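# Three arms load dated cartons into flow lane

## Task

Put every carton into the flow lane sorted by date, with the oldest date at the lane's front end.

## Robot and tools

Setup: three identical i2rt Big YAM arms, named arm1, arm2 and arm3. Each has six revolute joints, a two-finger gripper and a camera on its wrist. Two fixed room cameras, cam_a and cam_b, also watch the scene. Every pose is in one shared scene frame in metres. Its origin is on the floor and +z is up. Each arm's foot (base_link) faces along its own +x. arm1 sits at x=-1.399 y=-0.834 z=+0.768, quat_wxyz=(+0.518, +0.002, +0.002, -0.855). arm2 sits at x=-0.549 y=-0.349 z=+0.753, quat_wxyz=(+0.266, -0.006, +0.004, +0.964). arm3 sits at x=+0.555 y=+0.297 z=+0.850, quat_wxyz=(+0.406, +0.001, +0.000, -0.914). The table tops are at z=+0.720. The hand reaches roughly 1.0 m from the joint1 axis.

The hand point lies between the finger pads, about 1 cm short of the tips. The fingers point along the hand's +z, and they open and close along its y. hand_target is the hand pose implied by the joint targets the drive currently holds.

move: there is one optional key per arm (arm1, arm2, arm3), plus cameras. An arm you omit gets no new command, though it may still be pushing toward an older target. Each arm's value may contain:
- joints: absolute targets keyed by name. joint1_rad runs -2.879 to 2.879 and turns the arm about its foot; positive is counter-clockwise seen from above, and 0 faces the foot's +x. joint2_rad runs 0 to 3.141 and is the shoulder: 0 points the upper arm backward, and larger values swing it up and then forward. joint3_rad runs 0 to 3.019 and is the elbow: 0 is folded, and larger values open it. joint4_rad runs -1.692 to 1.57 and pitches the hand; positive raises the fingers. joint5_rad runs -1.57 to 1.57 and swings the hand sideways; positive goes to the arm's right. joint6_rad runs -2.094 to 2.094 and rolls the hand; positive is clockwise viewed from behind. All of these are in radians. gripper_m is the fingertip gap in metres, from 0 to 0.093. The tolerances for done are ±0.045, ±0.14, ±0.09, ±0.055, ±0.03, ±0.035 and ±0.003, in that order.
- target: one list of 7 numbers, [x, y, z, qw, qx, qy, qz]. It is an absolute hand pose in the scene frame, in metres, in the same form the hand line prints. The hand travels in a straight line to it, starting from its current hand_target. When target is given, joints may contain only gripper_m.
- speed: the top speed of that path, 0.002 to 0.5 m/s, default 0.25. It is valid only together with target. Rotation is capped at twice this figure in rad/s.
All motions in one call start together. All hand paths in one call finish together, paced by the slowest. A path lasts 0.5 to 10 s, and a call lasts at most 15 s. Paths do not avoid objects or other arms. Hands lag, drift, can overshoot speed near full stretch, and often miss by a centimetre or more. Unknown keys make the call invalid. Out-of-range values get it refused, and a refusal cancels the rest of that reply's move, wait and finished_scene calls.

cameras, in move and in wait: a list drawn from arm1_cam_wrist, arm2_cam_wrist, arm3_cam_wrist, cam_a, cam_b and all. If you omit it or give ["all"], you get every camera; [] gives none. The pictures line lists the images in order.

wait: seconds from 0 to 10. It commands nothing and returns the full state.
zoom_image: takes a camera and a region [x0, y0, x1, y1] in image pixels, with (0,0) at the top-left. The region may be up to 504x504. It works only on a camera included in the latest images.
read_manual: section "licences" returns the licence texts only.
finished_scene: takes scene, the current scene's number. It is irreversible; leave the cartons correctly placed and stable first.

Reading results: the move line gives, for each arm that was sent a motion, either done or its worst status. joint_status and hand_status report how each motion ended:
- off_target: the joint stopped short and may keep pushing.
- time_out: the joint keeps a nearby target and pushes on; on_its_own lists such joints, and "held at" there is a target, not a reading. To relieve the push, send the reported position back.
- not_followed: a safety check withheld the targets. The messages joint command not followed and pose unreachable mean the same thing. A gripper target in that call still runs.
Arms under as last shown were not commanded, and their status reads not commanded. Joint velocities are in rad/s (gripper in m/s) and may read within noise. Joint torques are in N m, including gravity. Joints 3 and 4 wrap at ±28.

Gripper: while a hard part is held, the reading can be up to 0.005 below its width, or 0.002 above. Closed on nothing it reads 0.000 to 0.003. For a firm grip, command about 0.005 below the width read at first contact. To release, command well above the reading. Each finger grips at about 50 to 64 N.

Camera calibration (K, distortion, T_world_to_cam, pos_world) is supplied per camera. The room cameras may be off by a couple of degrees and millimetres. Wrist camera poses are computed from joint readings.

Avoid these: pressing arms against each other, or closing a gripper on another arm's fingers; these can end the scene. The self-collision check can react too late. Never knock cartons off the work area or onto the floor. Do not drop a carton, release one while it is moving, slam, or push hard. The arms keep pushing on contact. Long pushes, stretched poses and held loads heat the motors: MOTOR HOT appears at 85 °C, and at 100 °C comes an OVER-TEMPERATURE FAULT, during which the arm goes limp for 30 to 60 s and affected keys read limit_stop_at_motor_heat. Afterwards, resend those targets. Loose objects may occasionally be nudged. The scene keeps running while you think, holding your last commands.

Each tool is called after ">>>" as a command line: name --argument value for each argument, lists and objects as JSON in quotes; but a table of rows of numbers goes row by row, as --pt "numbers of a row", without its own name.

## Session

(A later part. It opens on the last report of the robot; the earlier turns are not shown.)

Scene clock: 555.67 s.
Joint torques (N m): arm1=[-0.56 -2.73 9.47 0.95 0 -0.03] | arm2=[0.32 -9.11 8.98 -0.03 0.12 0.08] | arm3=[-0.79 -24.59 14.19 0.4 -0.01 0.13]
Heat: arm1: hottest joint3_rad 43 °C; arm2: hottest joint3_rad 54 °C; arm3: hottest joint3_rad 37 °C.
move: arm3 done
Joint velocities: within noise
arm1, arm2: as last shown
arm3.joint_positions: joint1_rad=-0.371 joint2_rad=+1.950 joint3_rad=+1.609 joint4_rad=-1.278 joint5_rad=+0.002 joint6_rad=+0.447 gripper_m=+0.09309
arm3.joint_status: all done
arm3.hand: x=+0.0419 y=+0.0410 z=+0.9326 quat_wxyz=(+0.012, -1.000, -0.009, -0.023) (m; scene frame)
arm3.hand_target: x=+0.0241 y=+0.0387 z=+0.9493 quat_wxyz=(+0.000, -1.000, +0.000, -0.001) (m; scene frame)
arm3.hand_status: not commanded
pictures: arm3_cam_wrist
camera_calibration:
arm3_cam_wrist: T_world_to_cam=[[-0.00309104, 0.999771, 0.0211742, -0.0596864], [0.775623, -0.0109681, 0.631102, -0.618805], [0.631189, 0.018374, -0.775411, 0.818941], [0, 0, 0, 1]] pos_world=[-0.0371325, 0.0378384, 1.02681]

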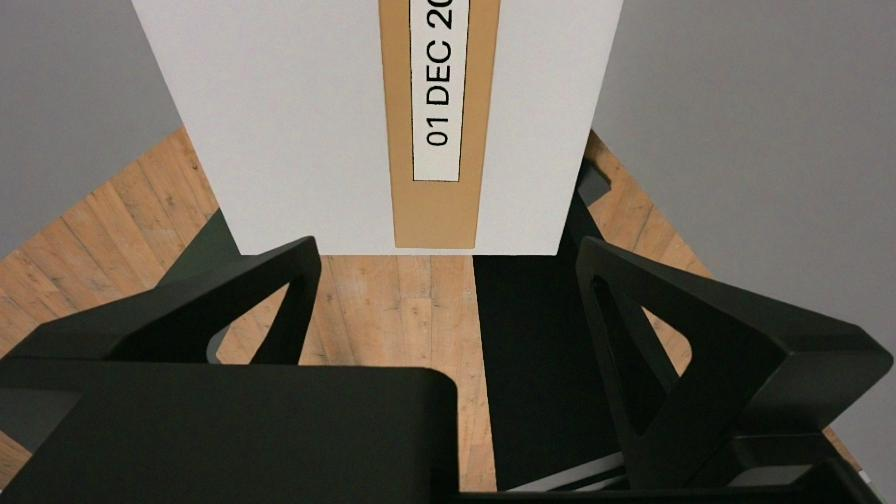

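>>> move --arm3 '{"target": [0.0, 0.0345, 0.86, 0, 1, -0.008, 0], "speed": 0.15}' --cameras '["arm3_cam_wrist"]'

Scene clock: 572.30 s.
Joint torques (N m): arm1=[-0.56 -2.73 9.48 0.95 -0.01 -0.03] | arm2=[0.32 -9.17 8.99 -0.03 0.12 0.09] | arm3=[-0.79 -24.06 12.42 0.65 0.02 0.16]
Heat: arm1: hottest joint3_rad 43 °C; arm2: hottest joint3_rad 51 °C; arm3: hottest joint3_rad 40 °C.
move: arm3 off_target
Joint velocities: within noise
arm1, arm2: as last shown
arm2.joint_positions: joint1_rad=-1.639 joint2_rad=+1.361 joint3_rad=+1.328 joint4_rad=-1.505 joint5_rad=-0.016 joint6_rad=+0.960 gripper_m=+0.09294
arm3.joint_positions: joint1_rad=-0.382 joint2_rad=+2.074 joint3_rad=+1.609 joint4_rad=-1.123 joint5_rad=+0.002 joint6_rad=+0.451 gripper_m=+0.09309
arm3.joint_status: not commanded
arm3.hand: x=+0.0142 y=+0.0342 z=+0.8613 quat_wxyz=(+0.005, -1.000, -0.002, -0.008) (m; scene frame)
arm3.hand_target: x=+0.0004 y=+0.0347 z=+0.8602 quat_wxyz=(+0.000, -1.000, +0.008, +0.000) (m; scene frame)
arm3.hand_status: off_target (0.014 m and 1.6 deg from the pose sent, 0.084 m and 3.5 deg at the start)
pictures: arm3_cam_wrist
camera_calibration:
arm3_cam_wrist: T_world_to_cam=[[0.0122129, 0.9999, 0.00715075, -0.039707], [0.793081, -0.0140417, 0.608954, -0.533496], [0.608993, -0.00176599, -0.793173, 0.797555], [0, 0, 0, 1]] pos_world=[-0.062115, 0.0336203, 0.957758]

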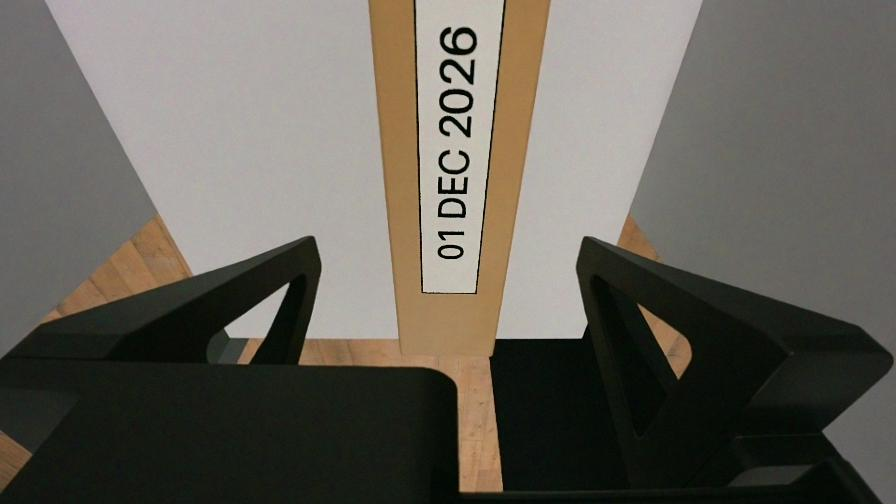

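>>> move --arm3 '{"target": [-0.01, 0.037, 0.79, 0, 1, -0.009, 0], "speed": 0.1}' --cameras '["arm3_cam_wrist"]'

Scene clock: 585.13 s.
Joint torques (N m): arm1=[-0.56 -2.78 9.48 0.95 0 -0.03] | arm2=[0.38 -9.11 8.98 -0.05 0.12 0.09] | arm3=[-0.91 -24.23 10.88 0.72 0.02 0.06]
Heat: arm1: hottest joint3_rad 43 °C; arm2: hottest joint3_rad 50 °C; arm3: hottest joint3_rad 40 °C.
move: arm3 off_target
Joint velocities: within noise
arm1, arm2: as last shown
arm3.joint_positions: joint1_rad=-0.392 joint2_rad=+2.178 joint3_rad=+1.609 joint4_rad=-1.001 joint5_rad=+0.002 joint6_rad=+0.452 gripper_m=+0.09309
arm3.joint_status: not commanded
arm3.hand: x=-0.0013 y=+0.0336 z=+0.7999 quat_wxyz=(+0.001, -1.000, +0.004, -0.001) (m; scene frame)
arm3.hand_target: x=-0.0095 y=+0.0371 z=+0.7901 quat_wxyz=(+0.000, -1.000, +0.009, +0.000) (m; scene frame)
arm3.hand_status: off_target (0.014 m and 0.6 deg from the pose sent, 0.075 m and 1.7 deg at the start)
pictures: arm3_cam_wrist
camera_calibration:
arm3_cam_wrist: T_world_to_cam=[[0.0229818, 0.999736, -0.000751148, -0.0320716], [0.802438, -0.0179982, 0.596464, -0.473574], [0.596293, -0.0143106, -0.802639, 0.766327], [0, 0, 0, 1]] pos_world=[-0.0762046, 0.0345062, 0.897529]

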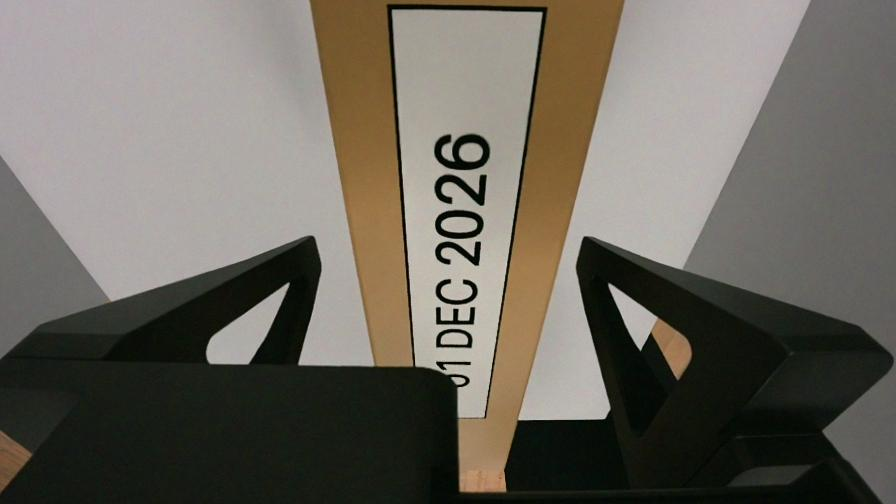

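>>> move --arm3 '{"target": [-0.01, 0.041, 0.79, 0, 1, -0.009, 0], "speed": 0.1}' --cameras '[]'

>>> move --arm3 '{"joints": {"gripper_m": 0.05}}' --cameras '["arm3_cam_wrist"]'

Scene clock: 591.93 s.
Joint torques (N m): arm1=[-0.56 -2.73 9.47 0.98 -0.01 -0.03] | arm2=[0.32 -9.11 8.96 -0.05 0.12 0.09] | arm3=[-0.67 -24.41 10.37 0.75 0.03 -0.01]
Heat: arm1: hottest joint3_rad 43 °C; arm2: hottest joint3_rad 49 °C; arm3: hottest joint3_rad 40 °C.
move: arm3 off_target
Joint velocities: within noise
arm1, arm2: as last shown
arm3.joint_positions: joint1_rad=-0.399 joint2_rad=+2.178 joint3_rad=+1.609 joint4_rad=-0.998 joint5_rad=+0.002 joint6_rad=+0.452 gripper_m=+0.09309
arm3.joint_status: not commanded
arm3.hand: x=-0.0038 y=+0.0371 z=+0.7999 quat_wxyz=(+0.000, -1.000, +0.007, +0.001) (m; scene frame)
arm3.hand_target: x=-0.0097 y=+0.0412 z=+0.7901 quat_wxyz=(+0.000, -1.000, +0.009, +0.000) (m; scene frame)
arm3.hand_status: off_target (0.012 m and 0.2 deg from the pose sent, 0.015 m and 0.6 deg at the start)
pictures: none
No camera images: "cameras" was empty.

Scene clock: 592.57 s.
Joint torques (N m): arm1=[-0.5 -2.73 9.48 0.95 0 -0.03] | arm2=[0.38 -9.11 8.98 -0.03 0.12 0.09] | arm3=[-0.56 -24.88 10.32 0.7 0.07 0]
Heat: arm1: hottest joint3_rad 43 °C; arm2: hottest joint3_rad 49 °C; arm3: hottest joint3_rad 40 °C.
move: arm3 off_target
Joint velocities: within noise
arm1, arm2: as last shown
arm3.joint_positions: joint1_rad=-0.399 joint2_rad=+2.178 joint3_rad=+1.609 joint4_rad=-0.998 joint5_rad=+0.001 joint6_rad=+0.452 gripper_m=+0.05843
arm3.joint_status: gripper_m off_target (ended at +0.05845, target +0.05000)
arm3.hand: x=-0.0038 y=+0.0369 z=+0.7999 quat_wxyz=(+0.000, -1.000, +0.007, +0.001) (m; scene frame)
arm3.hand_target: x=-0.0097 y=+0.0412 z=+0.7901 quat_wxyz=(+0.000, -1.000, +0.009, +0.000) (m; scene frame)
arm3.hand_status: not commanded
pictures: arm3_cam_wrist
camera_calibration:
arm3_cam_wrist: T_world_to_cam=[[0.0298134, 0.99955, -0.00327738, -0.0332996], [0.803868, -0.0220279, 0.594399, -0.469733], [0.59406, -0.0203556, -0.804163, 0.769277], [0, 0, 0, 1]] pos_world=[-0.0783999, 0.0385965, 0.897724]

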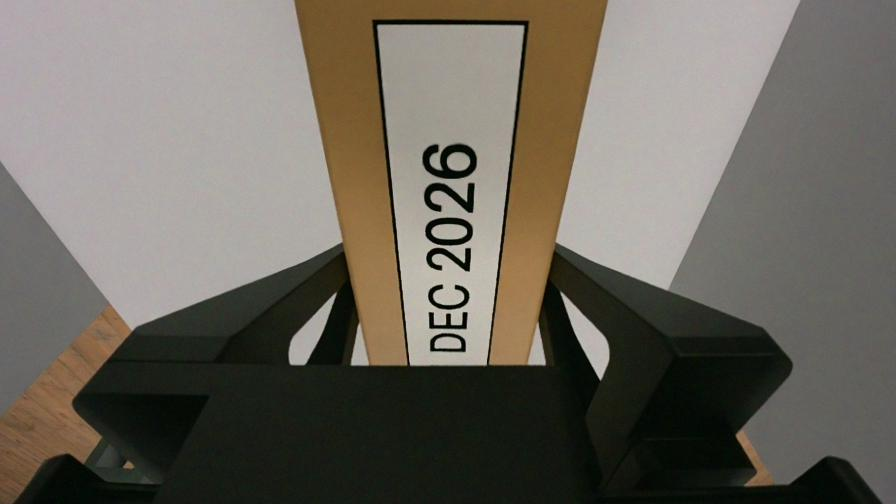

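>>> move --arm3 '{"target": [0.03, 0.045, 0.90, 0, 1, 0, 0], "speed": 0.2}' --cameras '[]'

>>> move --arm3 '{"target": [0.17, 0.11, 1.05, 0, 1, 0, 0], "speed": 0.25}' --cameras '["arm3_cam_wrist", "cam_b"]'

Scene clock: 597.80 s.
Joint torques (N m): arm1=[-0.56 -2.67 9.5 0.96 -0.01 -0.03] | arm2=[0.32 -9.11 8.99 -0.03 0.12 0.09] | arm3=[0.85 -25.17 10.81 0.01 0.08 0.04]
Heat: arm1: hottest joint3_rad 43 °C; arm2: hottest joint3_rad 49 °C; arm3: hottest joint3_rad 40 °C.
move: arm3 off_target
Joint velocities: within noise
arm1, arm2: as last shown
arm3.joint_positions: joint1_rad=-0.398 joint2_rad=+1.980 joint3_rad=+1.544 joint4_rad=-1.141 joint5_rad=+0.001 joint6_rad=+0.452 gripper_m=+0.05843
arm3.joint_status: not commanded
arm3.hand: x=+0.0295 y=+0.0523 z=+0.8925 quat_wxyz=(+0.002, -1.000, +0.007, -0.004) (m; scene frame)
arm3.hand_target: x=+0.0301 y=+0.0452 z=+0.8998 quat_wxyz=(+0.000, -1.000, +0.000, +0.000) (m; scene frame)
arm3.hand_status: off_target (0.011 m and 0.9 deg from the pose sent, 0.106 m and 0.8 deg at the start)
pictures: none
No camera images: "cameras" was empty.

Scene clock: 599.50 s.
Joint torques (N m): arm1=[-0.62 -2.67 9.48 0.94 -0.01 -0.03] | arm2=[0.32 -9.11 8.99 -0.03 0.12 0.09] | arm3=[1.2 -17.32 11.28 0.06 0.07 0.08]
Heat: arm1: hottest joint3_rad 43 °C; arm2: hottest joint3_rad 49 °C; arm3: hottest joint3_rad 40 °C.
move: arm3 done
Joint velocities: within noise
arm1, arm2: as last shown
arm3.joint_positions: joint1_rad=-0.393 joint2_rad=+1.481 joint3_rad=+1.285 joint4_rad=-1.382 joint5_rad=+0.001 joint6_rad=+0.452 gripper_m=+0.05843
arm3.joint_status: not commanded
arm3.hand: x=+0.1668 y=+0.1140 z=+1.0427 quat_wxyz=(+0.002, -1.000, +0.004, -0.004) (m; scene frame)
arm3.hand_target: x=+0.1700 y=+0.1101 z=+1.0499 quat_wxyz=(+0.000, -1.000, +0.000, +0.000) (m; scene frame)
arm3.hand_status: done (0.009 m and 0.7 deg from the pose sent, 0.219 m and 0.9 deg at the start)
pictures: arm3_cam_wrist, cam_b
camera_calibration:
arm3_cam_wrist: T_world_to_cam=[[0.0237455, 0.999717, 0.00158455, -0.118746], [0.798176, -0.0199128, 0.602095, -0.756875], [0.601956, -0.0130323, -0.798423, 0.856617], [0, 0, 0, 1]] pos_world=[0.0912942, 0.114805, 1.13984]

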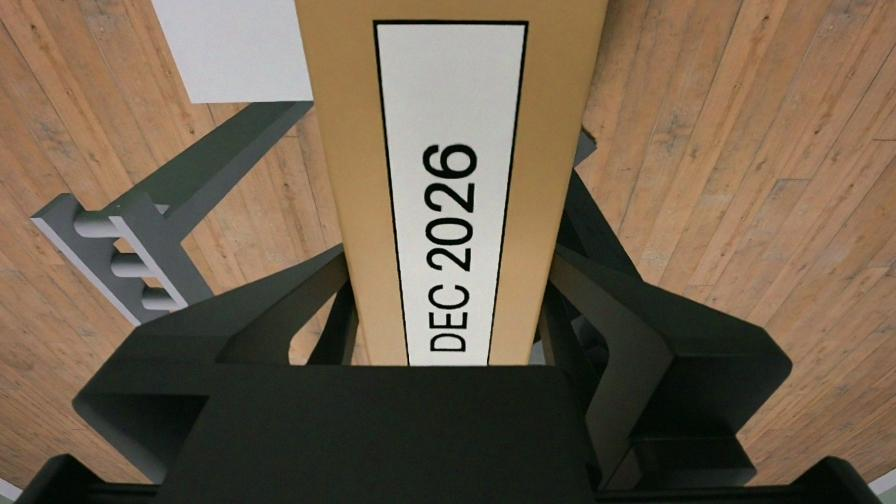

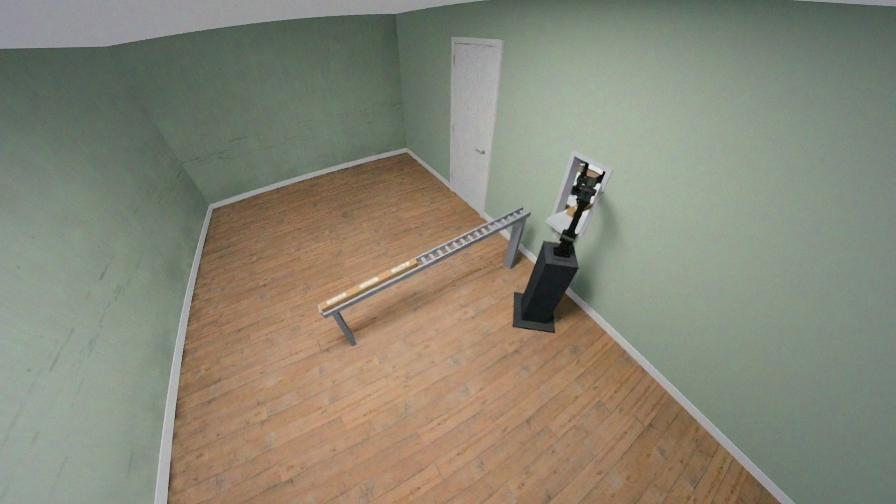

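>>> move --arm3 '{"joints": {"joint1_rad": 1.188, "joint2_rad": 1.40, "joint3_rad": 1.31, "joint4_rad": -1.48, "joint5_rad": 0, "joint6_rad": -1.0985}}' --cameras '["arm3_cam_wrist"]'

>>> move --arm3 '{"target": [0.87, -0.335, 0.93, 0.0436, -0.0096, -0.999, 0], "speed": 0.2}' --cameras '["arm3_cam_wrist", "cam_b"]'

Scene clock: 615.43 s.
Joint torques (N m): arm1=[-0.62 -2.73 9.48 0.95 -0.01 -0.03] | arm2=[0.38 -9.17 8.98 -0.02 0.12 0.09] | arm3=[0.44 -16.73 13.03 -0.1 0.01 -0.02]
Heat: arm1: hottest joint3_rad 43 °C; arm2: hottest joint3_rad 48 °C; arm3: hottest joint3_rad 40 °C.
move: arm3 done
Joint velocities: within noise
arm1.joint_positions: joint1_rad=+1.217 joint2_rad=+0.800 joint3_rad=+1.294 joint4_rad=-1.499 joint5_rad=+0.002 joint6_rad=+0.006 gripper_m=+0.09295
arm1.joint_status: not commanded
arm1.hand: x=-1.2156 y=-1.0405 z=+1.1899 quat_wxyz=(-0.255, -0.393, -0.876, +0.110) (m; scene frame)
arm1.hand_target: x=-1.2190 y=-1.0433 z=+1.1925 quat_wxyz=(-0.256, -0.397, -0.874, +0.113) (m; scene frame)
arm1.hand_status: not commanded
arm2.joint_positions: joint1_rad=-1.639 joint2_rad=+1.361 joint3_rad=+1.328 joint4_rad=-1.505 joint5_rad=-0.016 joint6_rad=+0.960 gripper_m=+0.09294
arm2.joint_status: not commanded
arm2.hand: x=-0.3251 y=-0.0171 z=+1.0081 quat_wxyz=(-0.008, +0.002, -1.000, -0.012) (m; scene frame)
arm2.hand_target: x=-0.3299 y=-0.0201 z=+1.0002 quat_wxyz=(+0.000, +0.000, -1.000, +0.000) (m; scene frame)
arm2.hand_status: not commanded
arm3.joint_positions: joint1_rad=+1.184 joint2_rad=+1.417 joint3_rad=+1.285 joint4_rad=-1.471 joint5_rad=-0.001 joint6_rad=-1.092 gripper_m=+0.05848
arm3.joint_status: all done
arm3.hand: x=+0.7283 y=-0.0646 z=+1.0698 quat_wxyz=(+0.005, -0.015, -1.000, -0.014) (m; scene frame)
arm3.hand_target: x=+0.7310 y=-0.0668 z=+1.0854 quat_wxyz=(-0.001, -0.009, -1.000, +0.000) (m; scene frame)
arm3.hand_status: not commanded
pictures: arm3_cam_wrist
camera_calibration:
arm3_cam_wrist: T_world_to_cam=[[-0.0461771, -0.998452, -0.0309897, 0.00320951], [-0.796084, 0.0180426, 0.604918, -0.0644008], [-0.603422, 0.0526037, -0.795685, 1.41711], [0, 0, 0, 1]] pos_world=[0.803993, -0.0701785, 1.16663]

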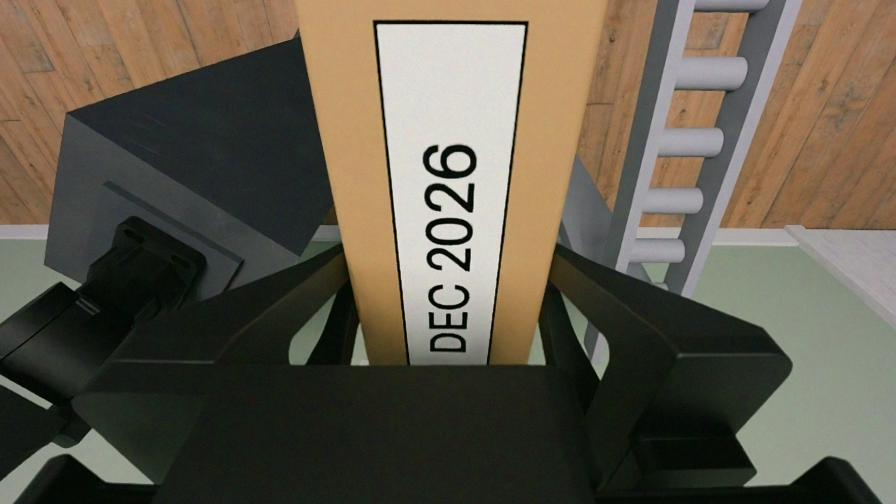

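Scene clock: 618.27 s.
Joint torques (N m): arm1=[-0.56 -2.73 9.48 0.96 -0.01 -0.03] | arm2=[0.32 -9.11 8.98 -0.03 0.12 0.09] | arm3=[1.03 -29.57 16.5 -0.2 0.16 0.14]
Heat: arm1: hottest joint3_rad 43 °C; arm2: hottest joint3_rad 48 °C; arm3: hottest joint3_rad 41 °C.
move: arm3 off_target
Joint velocities: within noise
arm1, arm2: as last shown
arm3.joint_positions: joint1_rad=+1.206 joint2_rad=+2.330 joint3_rad=+2.201 joint4_rad=-1.523 joint5_rad=+0.074 joint6_rad=-1.075 gripper_m=+0.05848
arm3.joint_status: not commanded
arm3.hand: x=+0.8566 y=-0.3237 z=+0.9154 quat_wxyz=(+0.051, -0.010, -0.998, -0.019) (m; scene frame)
arm3.hand_target: x=+0.8695 y=-0.3338 z=+0.9302 quat_wxyz=(+0.043, -0.010, -0.999, +0.001) (m; scene frame)
arm3.hand_status: off_target (0.023 m and 2.3 deg from the pose sent, 0.336 m and 4.7 deg at the start)
pictures: arm3_cam_wrist, cam_b
camera_calibration:
arm3_cam_wrist: T_world_to_cam=[[-0.0380637, -0.998583, -0.0371948, -0.255645], [-0.738536, 0.00303875, 0.674207, 0.0183552], [-0.673138, 0.0531325, -0.737606, 1.39199], [0, 0, 0, 1]] pos_world=[0.940826, -0.329298, 1.00485]

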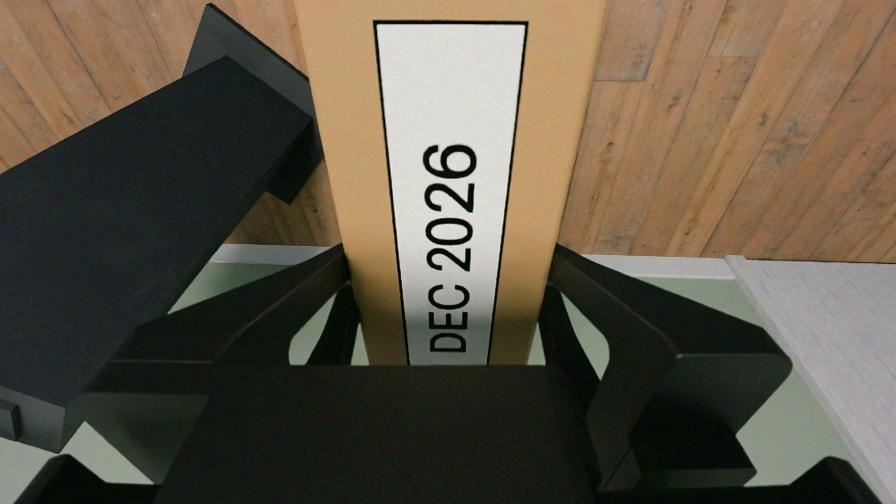

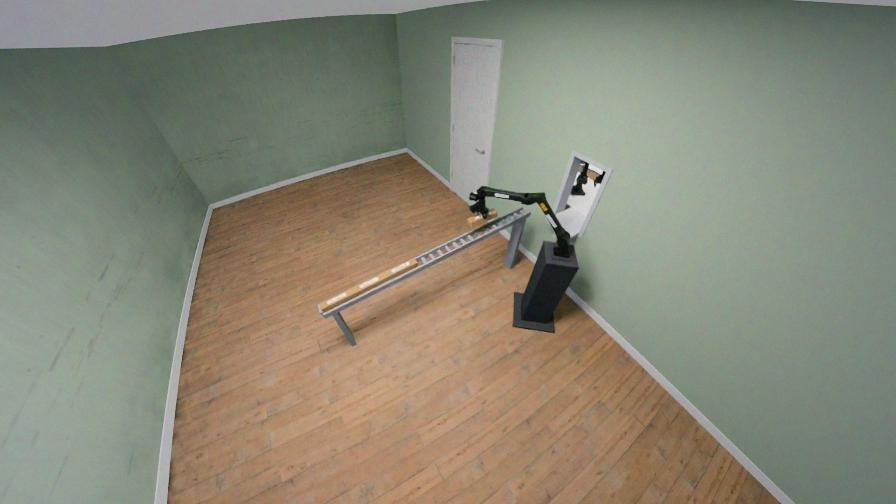

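>>> move --arm3 '{"target": [0.863, -0.331, 0.85, 0.0436, -0.0096, -0.999, 0], "speed": 0.1}' --cameras '["cam_b"]'

>>> zoom_image --camera "cam_b" --region '[420, 170, 580, 290]'

Scene clock: 634.67 s.
Joint torques (N m): arm1=[-0.56 -2.73 9.5 0.96 -0.01 -0.03] | arm2=[0.32 -9.17 8.99 -0.02 0.12 0.09] | arm3=[0.38 -30.27 11.18 0.46 0.14 0.07]
Heat: arm1: hottest joint3_rad 43 °C; arm2: hottest joint3_rad 47 °C; arm3: hottest joint3_rad 45 °C.
move: arm3 done
Joint velocities: within noise
arm1, arm2: as last shown
arm3.joint_positions: joint1_rad=+1.206 joint2_rad=+2.369 joint3_rad=+2.100 joint4_rad=-1.354 joint5_rad=+0.075 joint6_rad=-1.075 gripper_m=+0.05848
arm3.joint_status: not commanded
arm3.hand: x=+0.8589 y=-0.3282 z=+0.8498 quat_wxyz=(+0.045, -0.011, -0.999, -0.006) (m; scene frame)
arm3.hand_target: x=+0.8629 y=-0.3309 z=+0.8500 quat_wxyz=(+0.044, -0.010, -0.999, +0.000) (m; scene frame)
arm3.hand_status: done (0.005 m and 0.7 deg from the pose sent, 0.066 m and 2.3 deg at the start)
pictures: cam_b

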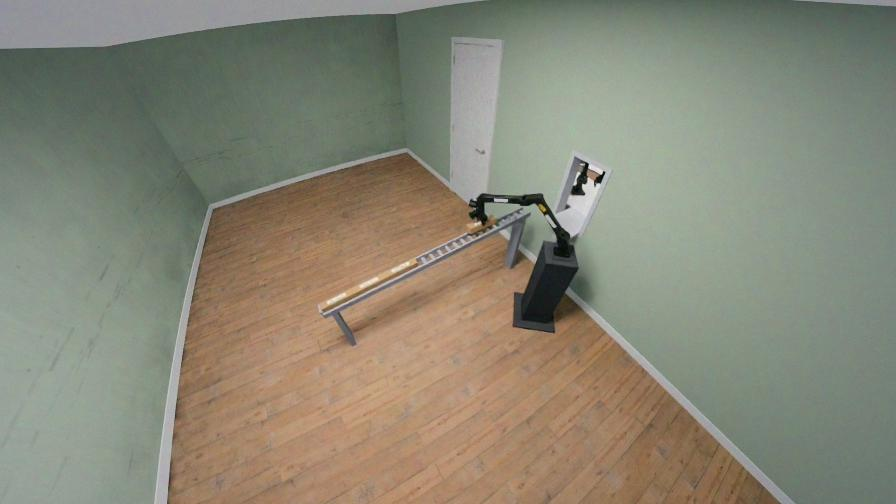

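Scaled by 3.150 from the camera's 896x504 image, which has a finer 1280x720 frame.

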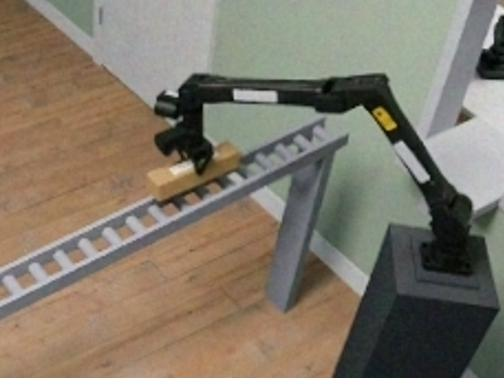

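>>> move --arm3 '{"target": [0.864, -0.333, 0.81, 0.0436, -0.0096, -0.999, 0], "speed": 0.06}' --cameras '["cam_b"]'

>>> zoom_image --camera "cam_b" --region '[440, 180, 540, 260]'

Scene clock: 640.23 s.
Joint torques (N m): arm1=[-0.62 -2.73 9.48 0.95 0 -0.04] | arm2=[0.38 -9.11 8.96 -0.02 0.12 0.09] | arm3=[0.38 -30.39 10.92 0.49 0.13 0.07]
Heat: arm1: hottest joint3_rad 43 °C; arm2: hottest joint3_rad 47 °C; arm3: hottest joint3_rad 44 °C.
move: arm3 done
Joint velocities: within noise
arm1, arm2: as last shown
arm3.joint_positions: joint1_rad=+1.206 joint2_rad=+2.415 joint3_rad=+2.080 joint4_rad=-1.287 joint5_rad=+0.075 joint6_rad=-1.075 gripper_m=+0.05848
arm3.joint_status: not commanded
arm3.hand: x=+0.8602 y=-0.3305 z=+0.8117 quat_wxyz=(+0.044, -0.011, -0.999, -0.005) (m; scene frame)
arm3.hand_target: x=+0.8640 y=-0.3330 z=+0.8101 quat_wxyz=(+0.043, -0.010, -0.999, +0.000) (m; scene frame)
arm3.hand_status: done (0.005 m and 0.6 deg from the pose sent, 0.040 m and 0.7 deg at the start)
pictures: cam_b

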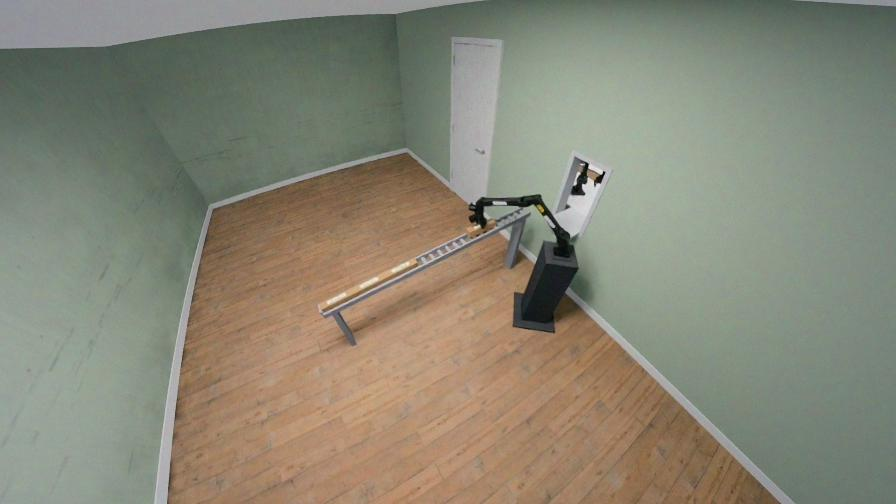

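Scaled by 5.040 from the camera's 896x504 image, which has a finer 1280x720 frame.

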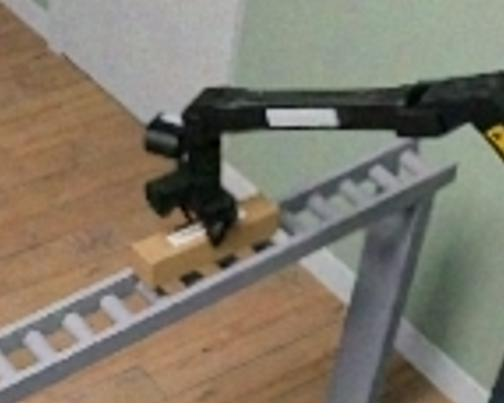

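>>> move --arm3 '{"target": [0.864, -0.333, 0.785, 0.0436, -0.0096, -0.999, 0], "speed": 0.04}' --cameras '["cam_b"]'

>>> zoom_image --camera "cam_b" --region '[440, 180, 540, 260]'

Scene clock: 645.77 s.
Joint torques (N m): arm1=[-0.56 -2.78 9.5 0.95 0 -0.03] | arm2=[0.32 -9.11 8.98 -0.03 0.12 0.09] | arm3=[0.44 -30.15 10.61 0.5 0.15 0.06]
Heat: arm1: hottest joint3_rad 43 °C; arm2: hottest joint3_rad 47 °C; arm3: hottest joint3_rad 44 °C.
move: arm3 done
Joint velocities: within noise
arm1, arm2: as last shown
arm3.joint_positions: joint1_rad=+1.206 joint2_rad=+2.441 joint3_rad=+2.068 joint4_rad=-1.245 joint5_rad=+0.075 joint6_rad=-1.075 gripper_m=+0.05848
arm3.joint_status: not commanded
arm3.hand: x=+0.8607 y=-0.3315 z=+0.7891 quat_wxyz=(+0.043, -0.011, -0.999, -0.003) (m; scene frame)
arm3.hand_target: x=+0.8639 y=-0.3329 z=+0.7849 quat_wxyz=(+0.044, -0.010, -0.999, +0.000) (m; scene frame)
arm3.hand_status: done (0.006 m and 0.4 deg from the pose sent, 0.027 m and 0.6 deg at the start)
pictures: cam_b

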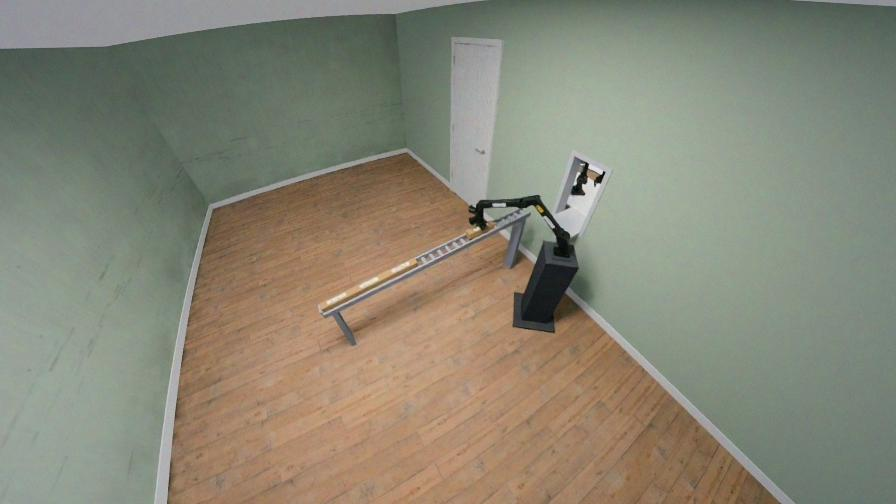

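Scaled by 5.040 from the camera's 896x504 image, which has a finer 1280x720 frame.

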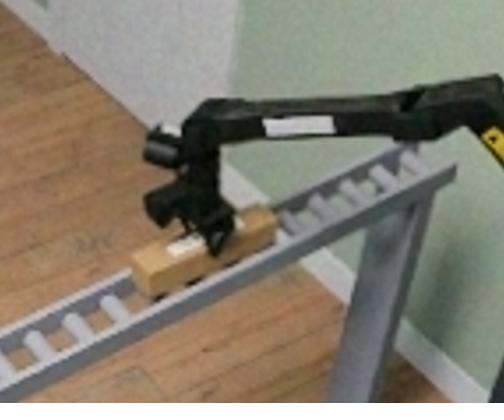

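>>> move --arm3 '{"target": [0.864, -0.333, 0.765, 0.0436, -0.0096, -0.999, 0], "speed": 0.03}' --cameras '["cam_b"]'

>>> zoom_image --camera "cam_b" --region '[440, 180, 540, 260]'

Scene clock: 650.03 s.
Joint torques (N m): arm1=[-0.5 -2.67 9.48 0.94 -0.01 -0.03] | arm2=[0.38 -9.11 8.99 -0.03 0.12 0.09] | arm3=[0.44 -29.27 10.18 0.72 -0.04 0.06]
Heat: arm1: hottest joint3_rad 43 °C; arm2: hottest joint3_rad 47 °C; arm3: hottest joint3_rad 44 °C.
move: arm3 off_target
Joint velocities: within noise
arm1, arm2: as last shown
arm3.joint_positions: joint1_rad=+1.206 joint2_rad=+2.455 joint3_rad=+2.064 joint4_rad=-1.216 joint5_rad=+0.081 joint6_rad=-1.075 gripper_m=+0.05848
arm3.joint_status: not commanded
arm3.hand: x=+0.8611 y=-0.3343 z=+0.7781 quat_wxyz=(+0.043, -0.011, -0.999, +0.003) (m; scene frame)
arm3.hand_target: x=+0.8638 y=-0.3328 z=+0.7653 quat_wxyz=(+0.044, -0.010, -0.999, +0.000) (m; scene frame)
arm3.hand_status: off_target (0.014 m and 0.4 deg from the pose sent, 0.024 m and 0.4 deg at the start)
pictures: cam_b

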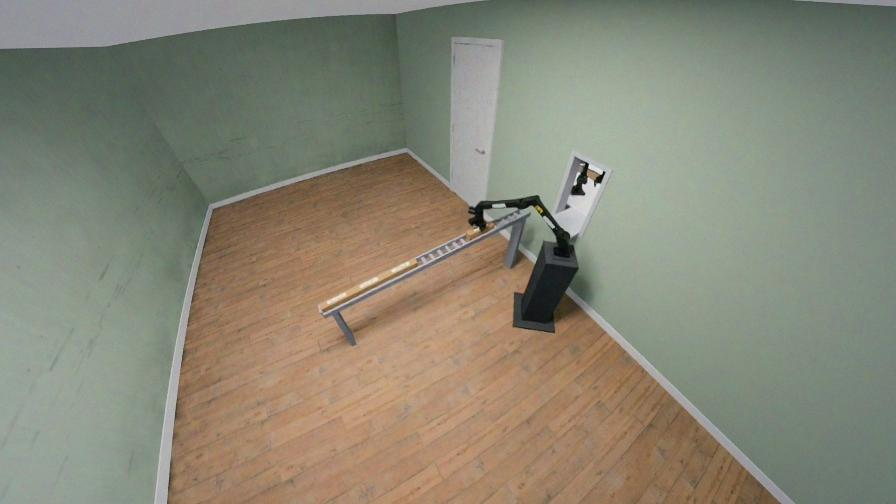

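Scaled by 5.040 from the camera's 896x504 image, which has a finer 1280x720 frame.

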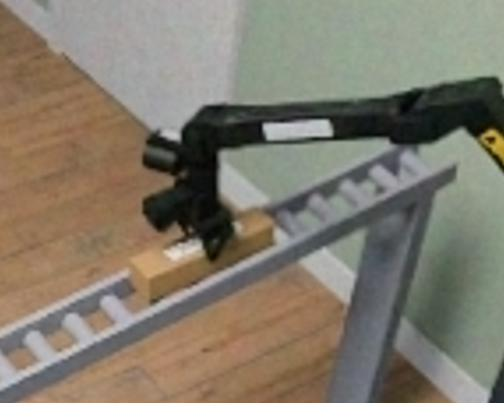

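>>> move --arm3 '{"target": [0.861, -0.333, 0.780, 0.0436, -0.0096, -0.999, 0], "speed": 0.05, "joints": {"gripper_m": 0.069}}' --cameras '["cam_b", "arm3_cam_wrist"]'

>>> zoom_image --camera "cam_b" --region '[400, 180, 540, 280]'

Scene clock: 654.73 s.
Joint torques (N m): arm1=[-0.56 -2.78 9.47 0.95 -0.01 -0.04] | arm2=[0.32 -9.11 8.98 -0.03 0.12 0.09] | arm3=[0.38 -31.44 10.04 -0.09 -0.05 0.03]
Heat: arm1: hottest joint3_rad 43 °C; arm2: hottest joint3_rad 47 °C; arm3: hottest joint3_rad 43 °C.
move: arm3 done
Joint velocities: within noise
arm1, arm2: as last shown
arm3.joint_positions: joint1_rad=+1.206 joint2_rad=+2.455 joint3_rad=+2.064 joint4_rad=-1.216 joint5_rad=+0.081 joint6_rad=-1.075 gripper_m=+0.06893
arm3.joint_status: all done
arm3.hand: x=+0.8611 y=-0.3343 z=+0.7781 quat_wxyz=(+0.043, -0.011, -0.999, +0.003) (m; scene frame)
arm3.hand_target: x=+0.8610 y=-0.3331 z=+0.7801 quat_wxyz=(+0.044, -0.010, -0.999, +0.000) (m; scene frame)
arm3.hand_status: done (0.002 m and 0.4 deg from the pose sent, 0.002 m and 0.4 deg at the start)
pictures: arm3_cam_wrist, cam_b
camera_calibration:
arm3_cam_wrist: T_world_to_cam=[[-0.0382869, -0.999253, 0.00533788, -0.30433], [-0.748392, 0.0322139, 0.662474, 0.141521], [-0.662151, 0.0213693, -0.749066, 1.28318], [0, 0, 0, 1]] pos_world=[0.94392, -0.336082, 0.869058]

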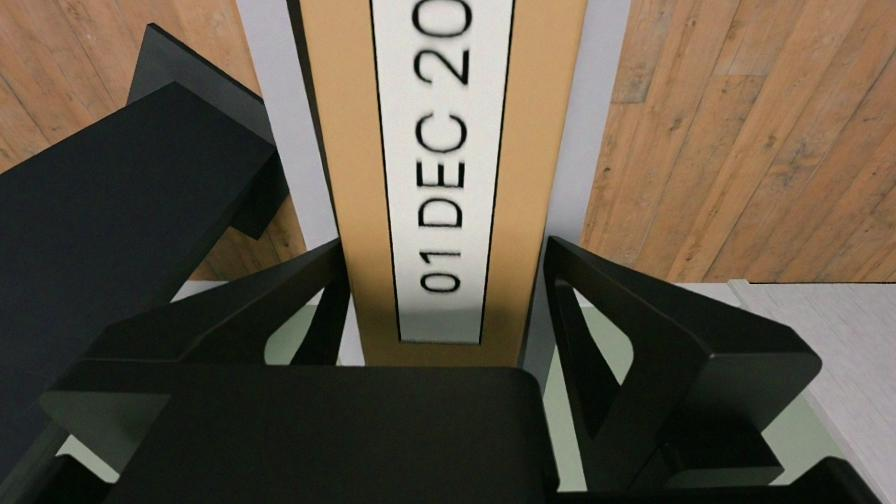

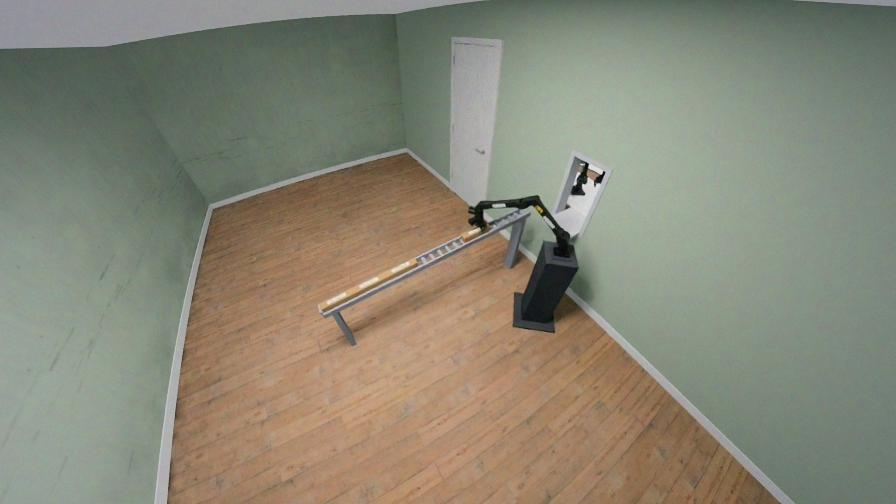

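Scaled by 3.600 from the camera's 896x504 image, which has a finer 1280x720 frame.

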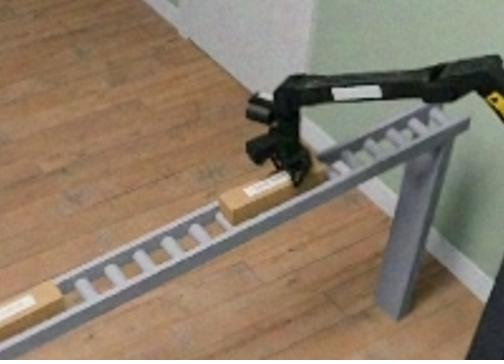

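>>> move --arm3 '{"target": [0.861, -0.333, 0.90, 0.0436, -0.0096, -0.999, 0], "speed": 0.25}' --cameras '["cam_b", "arm3_cam_wrist"]'

>>> zoom_image --camera "cam_b" --region '[300, 180, 540, 340]'

Scene clock: 658.10 s.
Joint torques (N m): arm1=[-0.5 -2.73 9.5 0.94 0 -0.03] | arm2=[0.32 -9.17 8.98 -0.03 0.12 0.09] | arm3=[0.15 -28.63 14.27 -0.1 -0.03 0.01]
Heat: arm1: hottest joint3_rad 43 °C; arm2: hottest joint3_rad 47 °C; arm3: hottest joint3_rad 43 °C.
move: arm3 done
Joint velocities: within noise
arm1, arm2: as last shown
arm3.joint_positions: joint1_rad=+1.206 joint2_rad=+2.318 joint3_rad=+2.137 joint4_rad=-1.440 joint5_rad=+0.080 joint6_rad=-1.075 gripper_m=+0.06894
arm3.joint_status: not commanded
arm3.hand: x=+0.8564 y=-0.3256 z=+0.8991 quat_wxyz=(+0.046, -0.011, -0.999, -0.004) (m; scene frame)
arm3.hand_target: x=+0.8609 y=-0.3327 z=+0.9001 quat_wxyz=(+0.043, -0.010, -0.999, +0.000) (m; scene frame)
arm3.hand_status: done (0.009 m and 0.6 deg from the pose sent, 0.122 m and 0.4 deg at the start)
pictures: arm3_cam_wrist, cam_b
camera_calibration:
arm3_cam_wrist: T_world_to_cam=[[-0.0383054, -0.999238, -0.00752736, -0.284884], [-0.744248, 0.0235022, 0.66749, 0.0468039], [-0.666804, 0.0311707, -0.744581, 1.37372], [0, 0, 0, 1]] pos_world=[0.939923, -0.328587, 0.98946]

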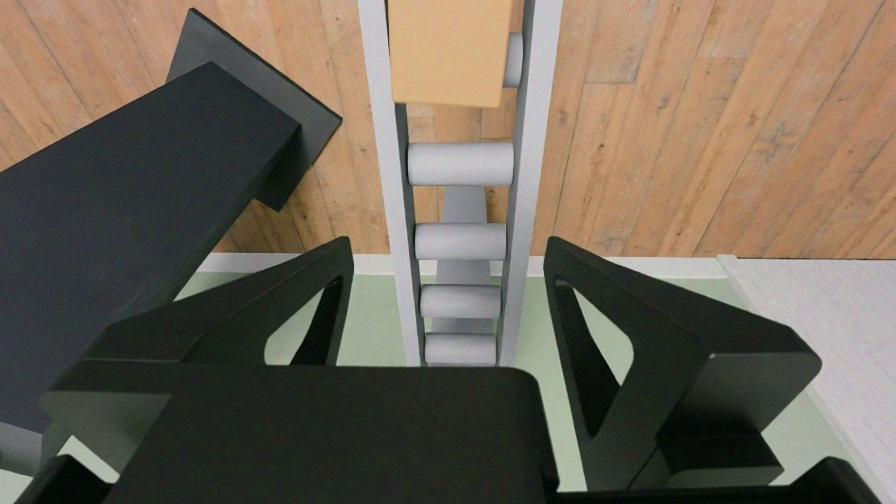

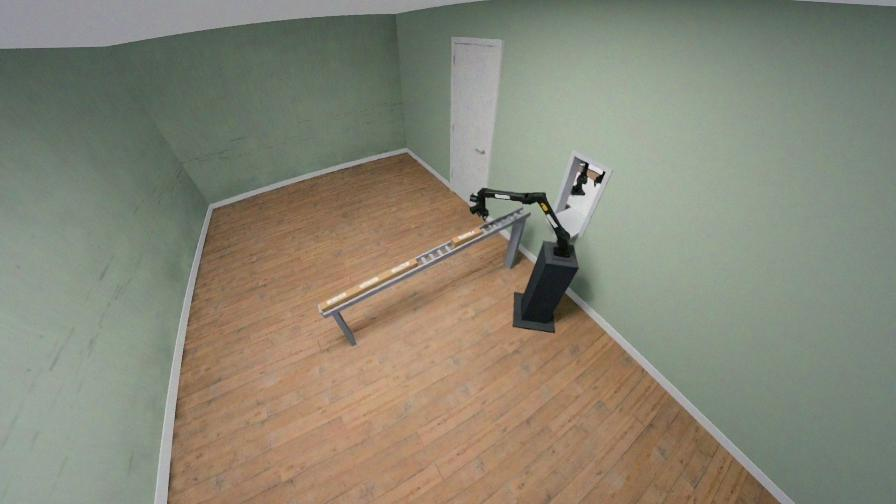

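Scaled by 2.100 from the camera's 896x504 image, which has a finer 1280x720 frame.

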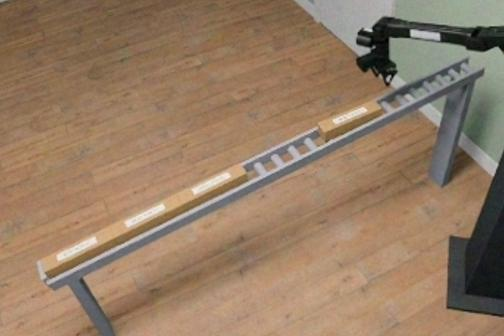

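>>> move --arm2 '{"joints": {"joint1_rad": -0.552, "joint2_rad": 1.325, "joint3_rad": 1.14, "joint4_rad": -1.383, "joint5_rad": 0, "joint6_rad": 0, "gripper_m": 0.093}}' --arm3 '{"joints": {"joint1_rad": -0.385, "joint2_rad": 1.45, "joint3_rad": 1.285, "joint4_rad": -1.39, "joint5_rad": 0, "joint6_rad": 0.4545, "gripper_m": 0.093}}' --cameras '["arm2_cam_wrist", "cam_b"]'

Scene clock: 666.37 s.
Joint torques (N m): arm1=[-0.56 -2.73 9.48 0.95 0 -0.03] | arm2=[0.44 -8.76 8.8 0.53 0 -0.11] | arm3=[-0.26 -15.62 10.58 0.27 0 0.14]
Heat: arm1: hottest joint3_rad 43 °C; arm2: hottest joint3_rad 46 °C; arm3: hottest joint3_rad 43 °C.
move: arm2 done; arm3 done
Joint velocities: within noise
arm1.joint_positions: joint1_rad=+1.217 joint2_rad=+0.800 joint3_rad=+1.294 joint4_rad=-1.499 joint5_rad=+0.002 joint6_rad=+0.006 gripper_m=+0.09295
arm1.joint_status: not commanded
arm1.hand: x=-1.2156 y=-1.0405 z=+1.1899 quat_wxyz=(-0.255, -0.393, -0.876, +0.110) (m; scene frame)
arm1.hand_target: x=-1.2190 y=-1.0433 z=+1.1925 quat_wxyz=(-0.256, -0.397, -0.874, +0.113) (m; scene frame)
arm1.hand_status: not commanded
arm2.joint_positions: joint1_rad=-0.559 joint2_rad=+1.324 joint3_rad=+1.155 joint4_rad=-1.388 joint5_rad=-0.001 joint6_rad=+0.010 gripper_m=+0.09298
arm2.joint_status: all done
arm2.hand: x=-0.7208 y=-0.0127 z=+0.9516 quat_wxyz=(-0.001, +0.850, -0.526, +0.001) (m; scene frame)
arm2.hand_target: x=-0.7216 y=-0.0169 z=+0.9458 quat_wxyz=(+0.002, +0.855, -0.519, +0.006) (m; scene frame)
arm2.hand_status: not commanded
arm3.joint_positions: joint1_rad=-0.383 joint2_rad=+1.451 joint3_rad=+1.289 joint4_rad=-1.386 joint5_rad=+0.003 joint6_rad=+0.447 gripper_m=+0.09292
arm3.joint_status: all done
arm3.hand: x=+0.1704 y=+0.1114 z=+1.0563 quat_wxyz=(-0.003, -1.000, -0.003, +0.009) (m; scene frame)
arm3.hand_target: x=+0.1721 y=+0.1128 z=+1.0553 quat_wxyz=(-0.003, -1.000, +0.002, +0.006) (m; scene frame)
arm3.hand_status: not commanded
pictures: arm2_cam_wrist, cam_b
camera_calibration:
arm2_cam_wrist: T_world_to_cam=[[0.892983, 0.449834, 0.0151922, 0.632929], [0.363036, -0.739809, 0.56647, -0.278791], [0.266057, -0.500333, -0.823942, 1.09238], [0, 0, 0, 1]] pos_world=[-0.754618, 0.0555878, 1.04837]

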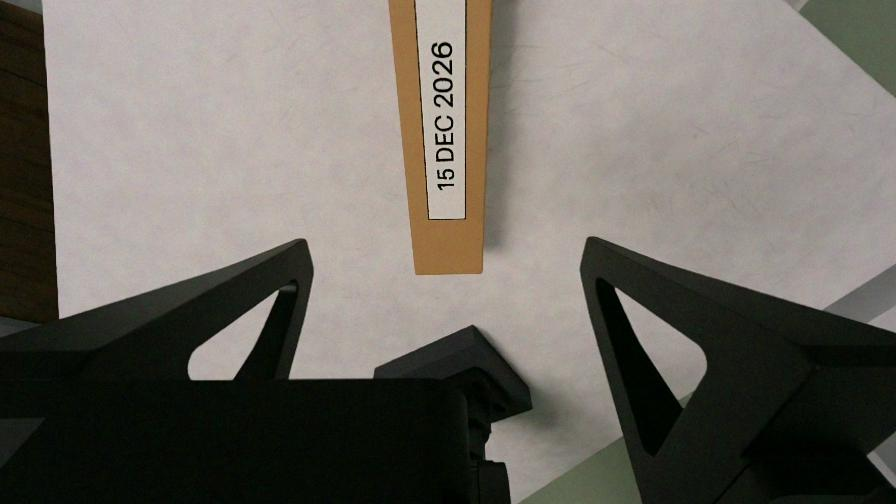

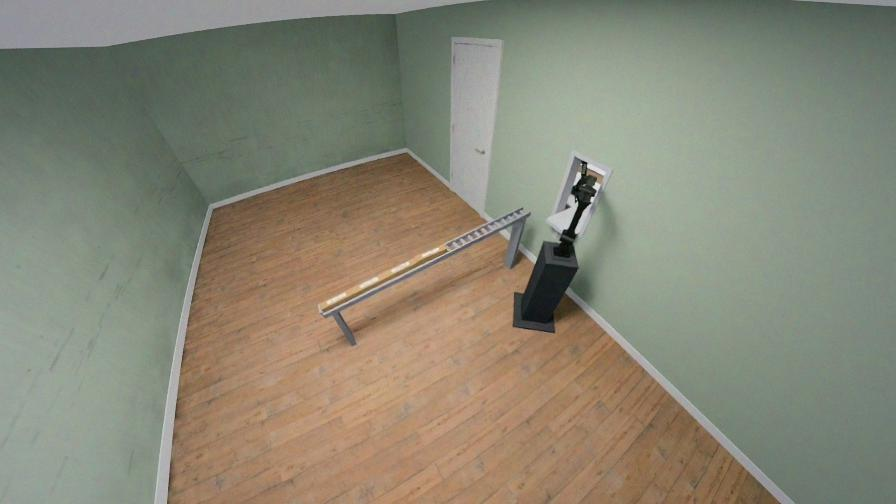

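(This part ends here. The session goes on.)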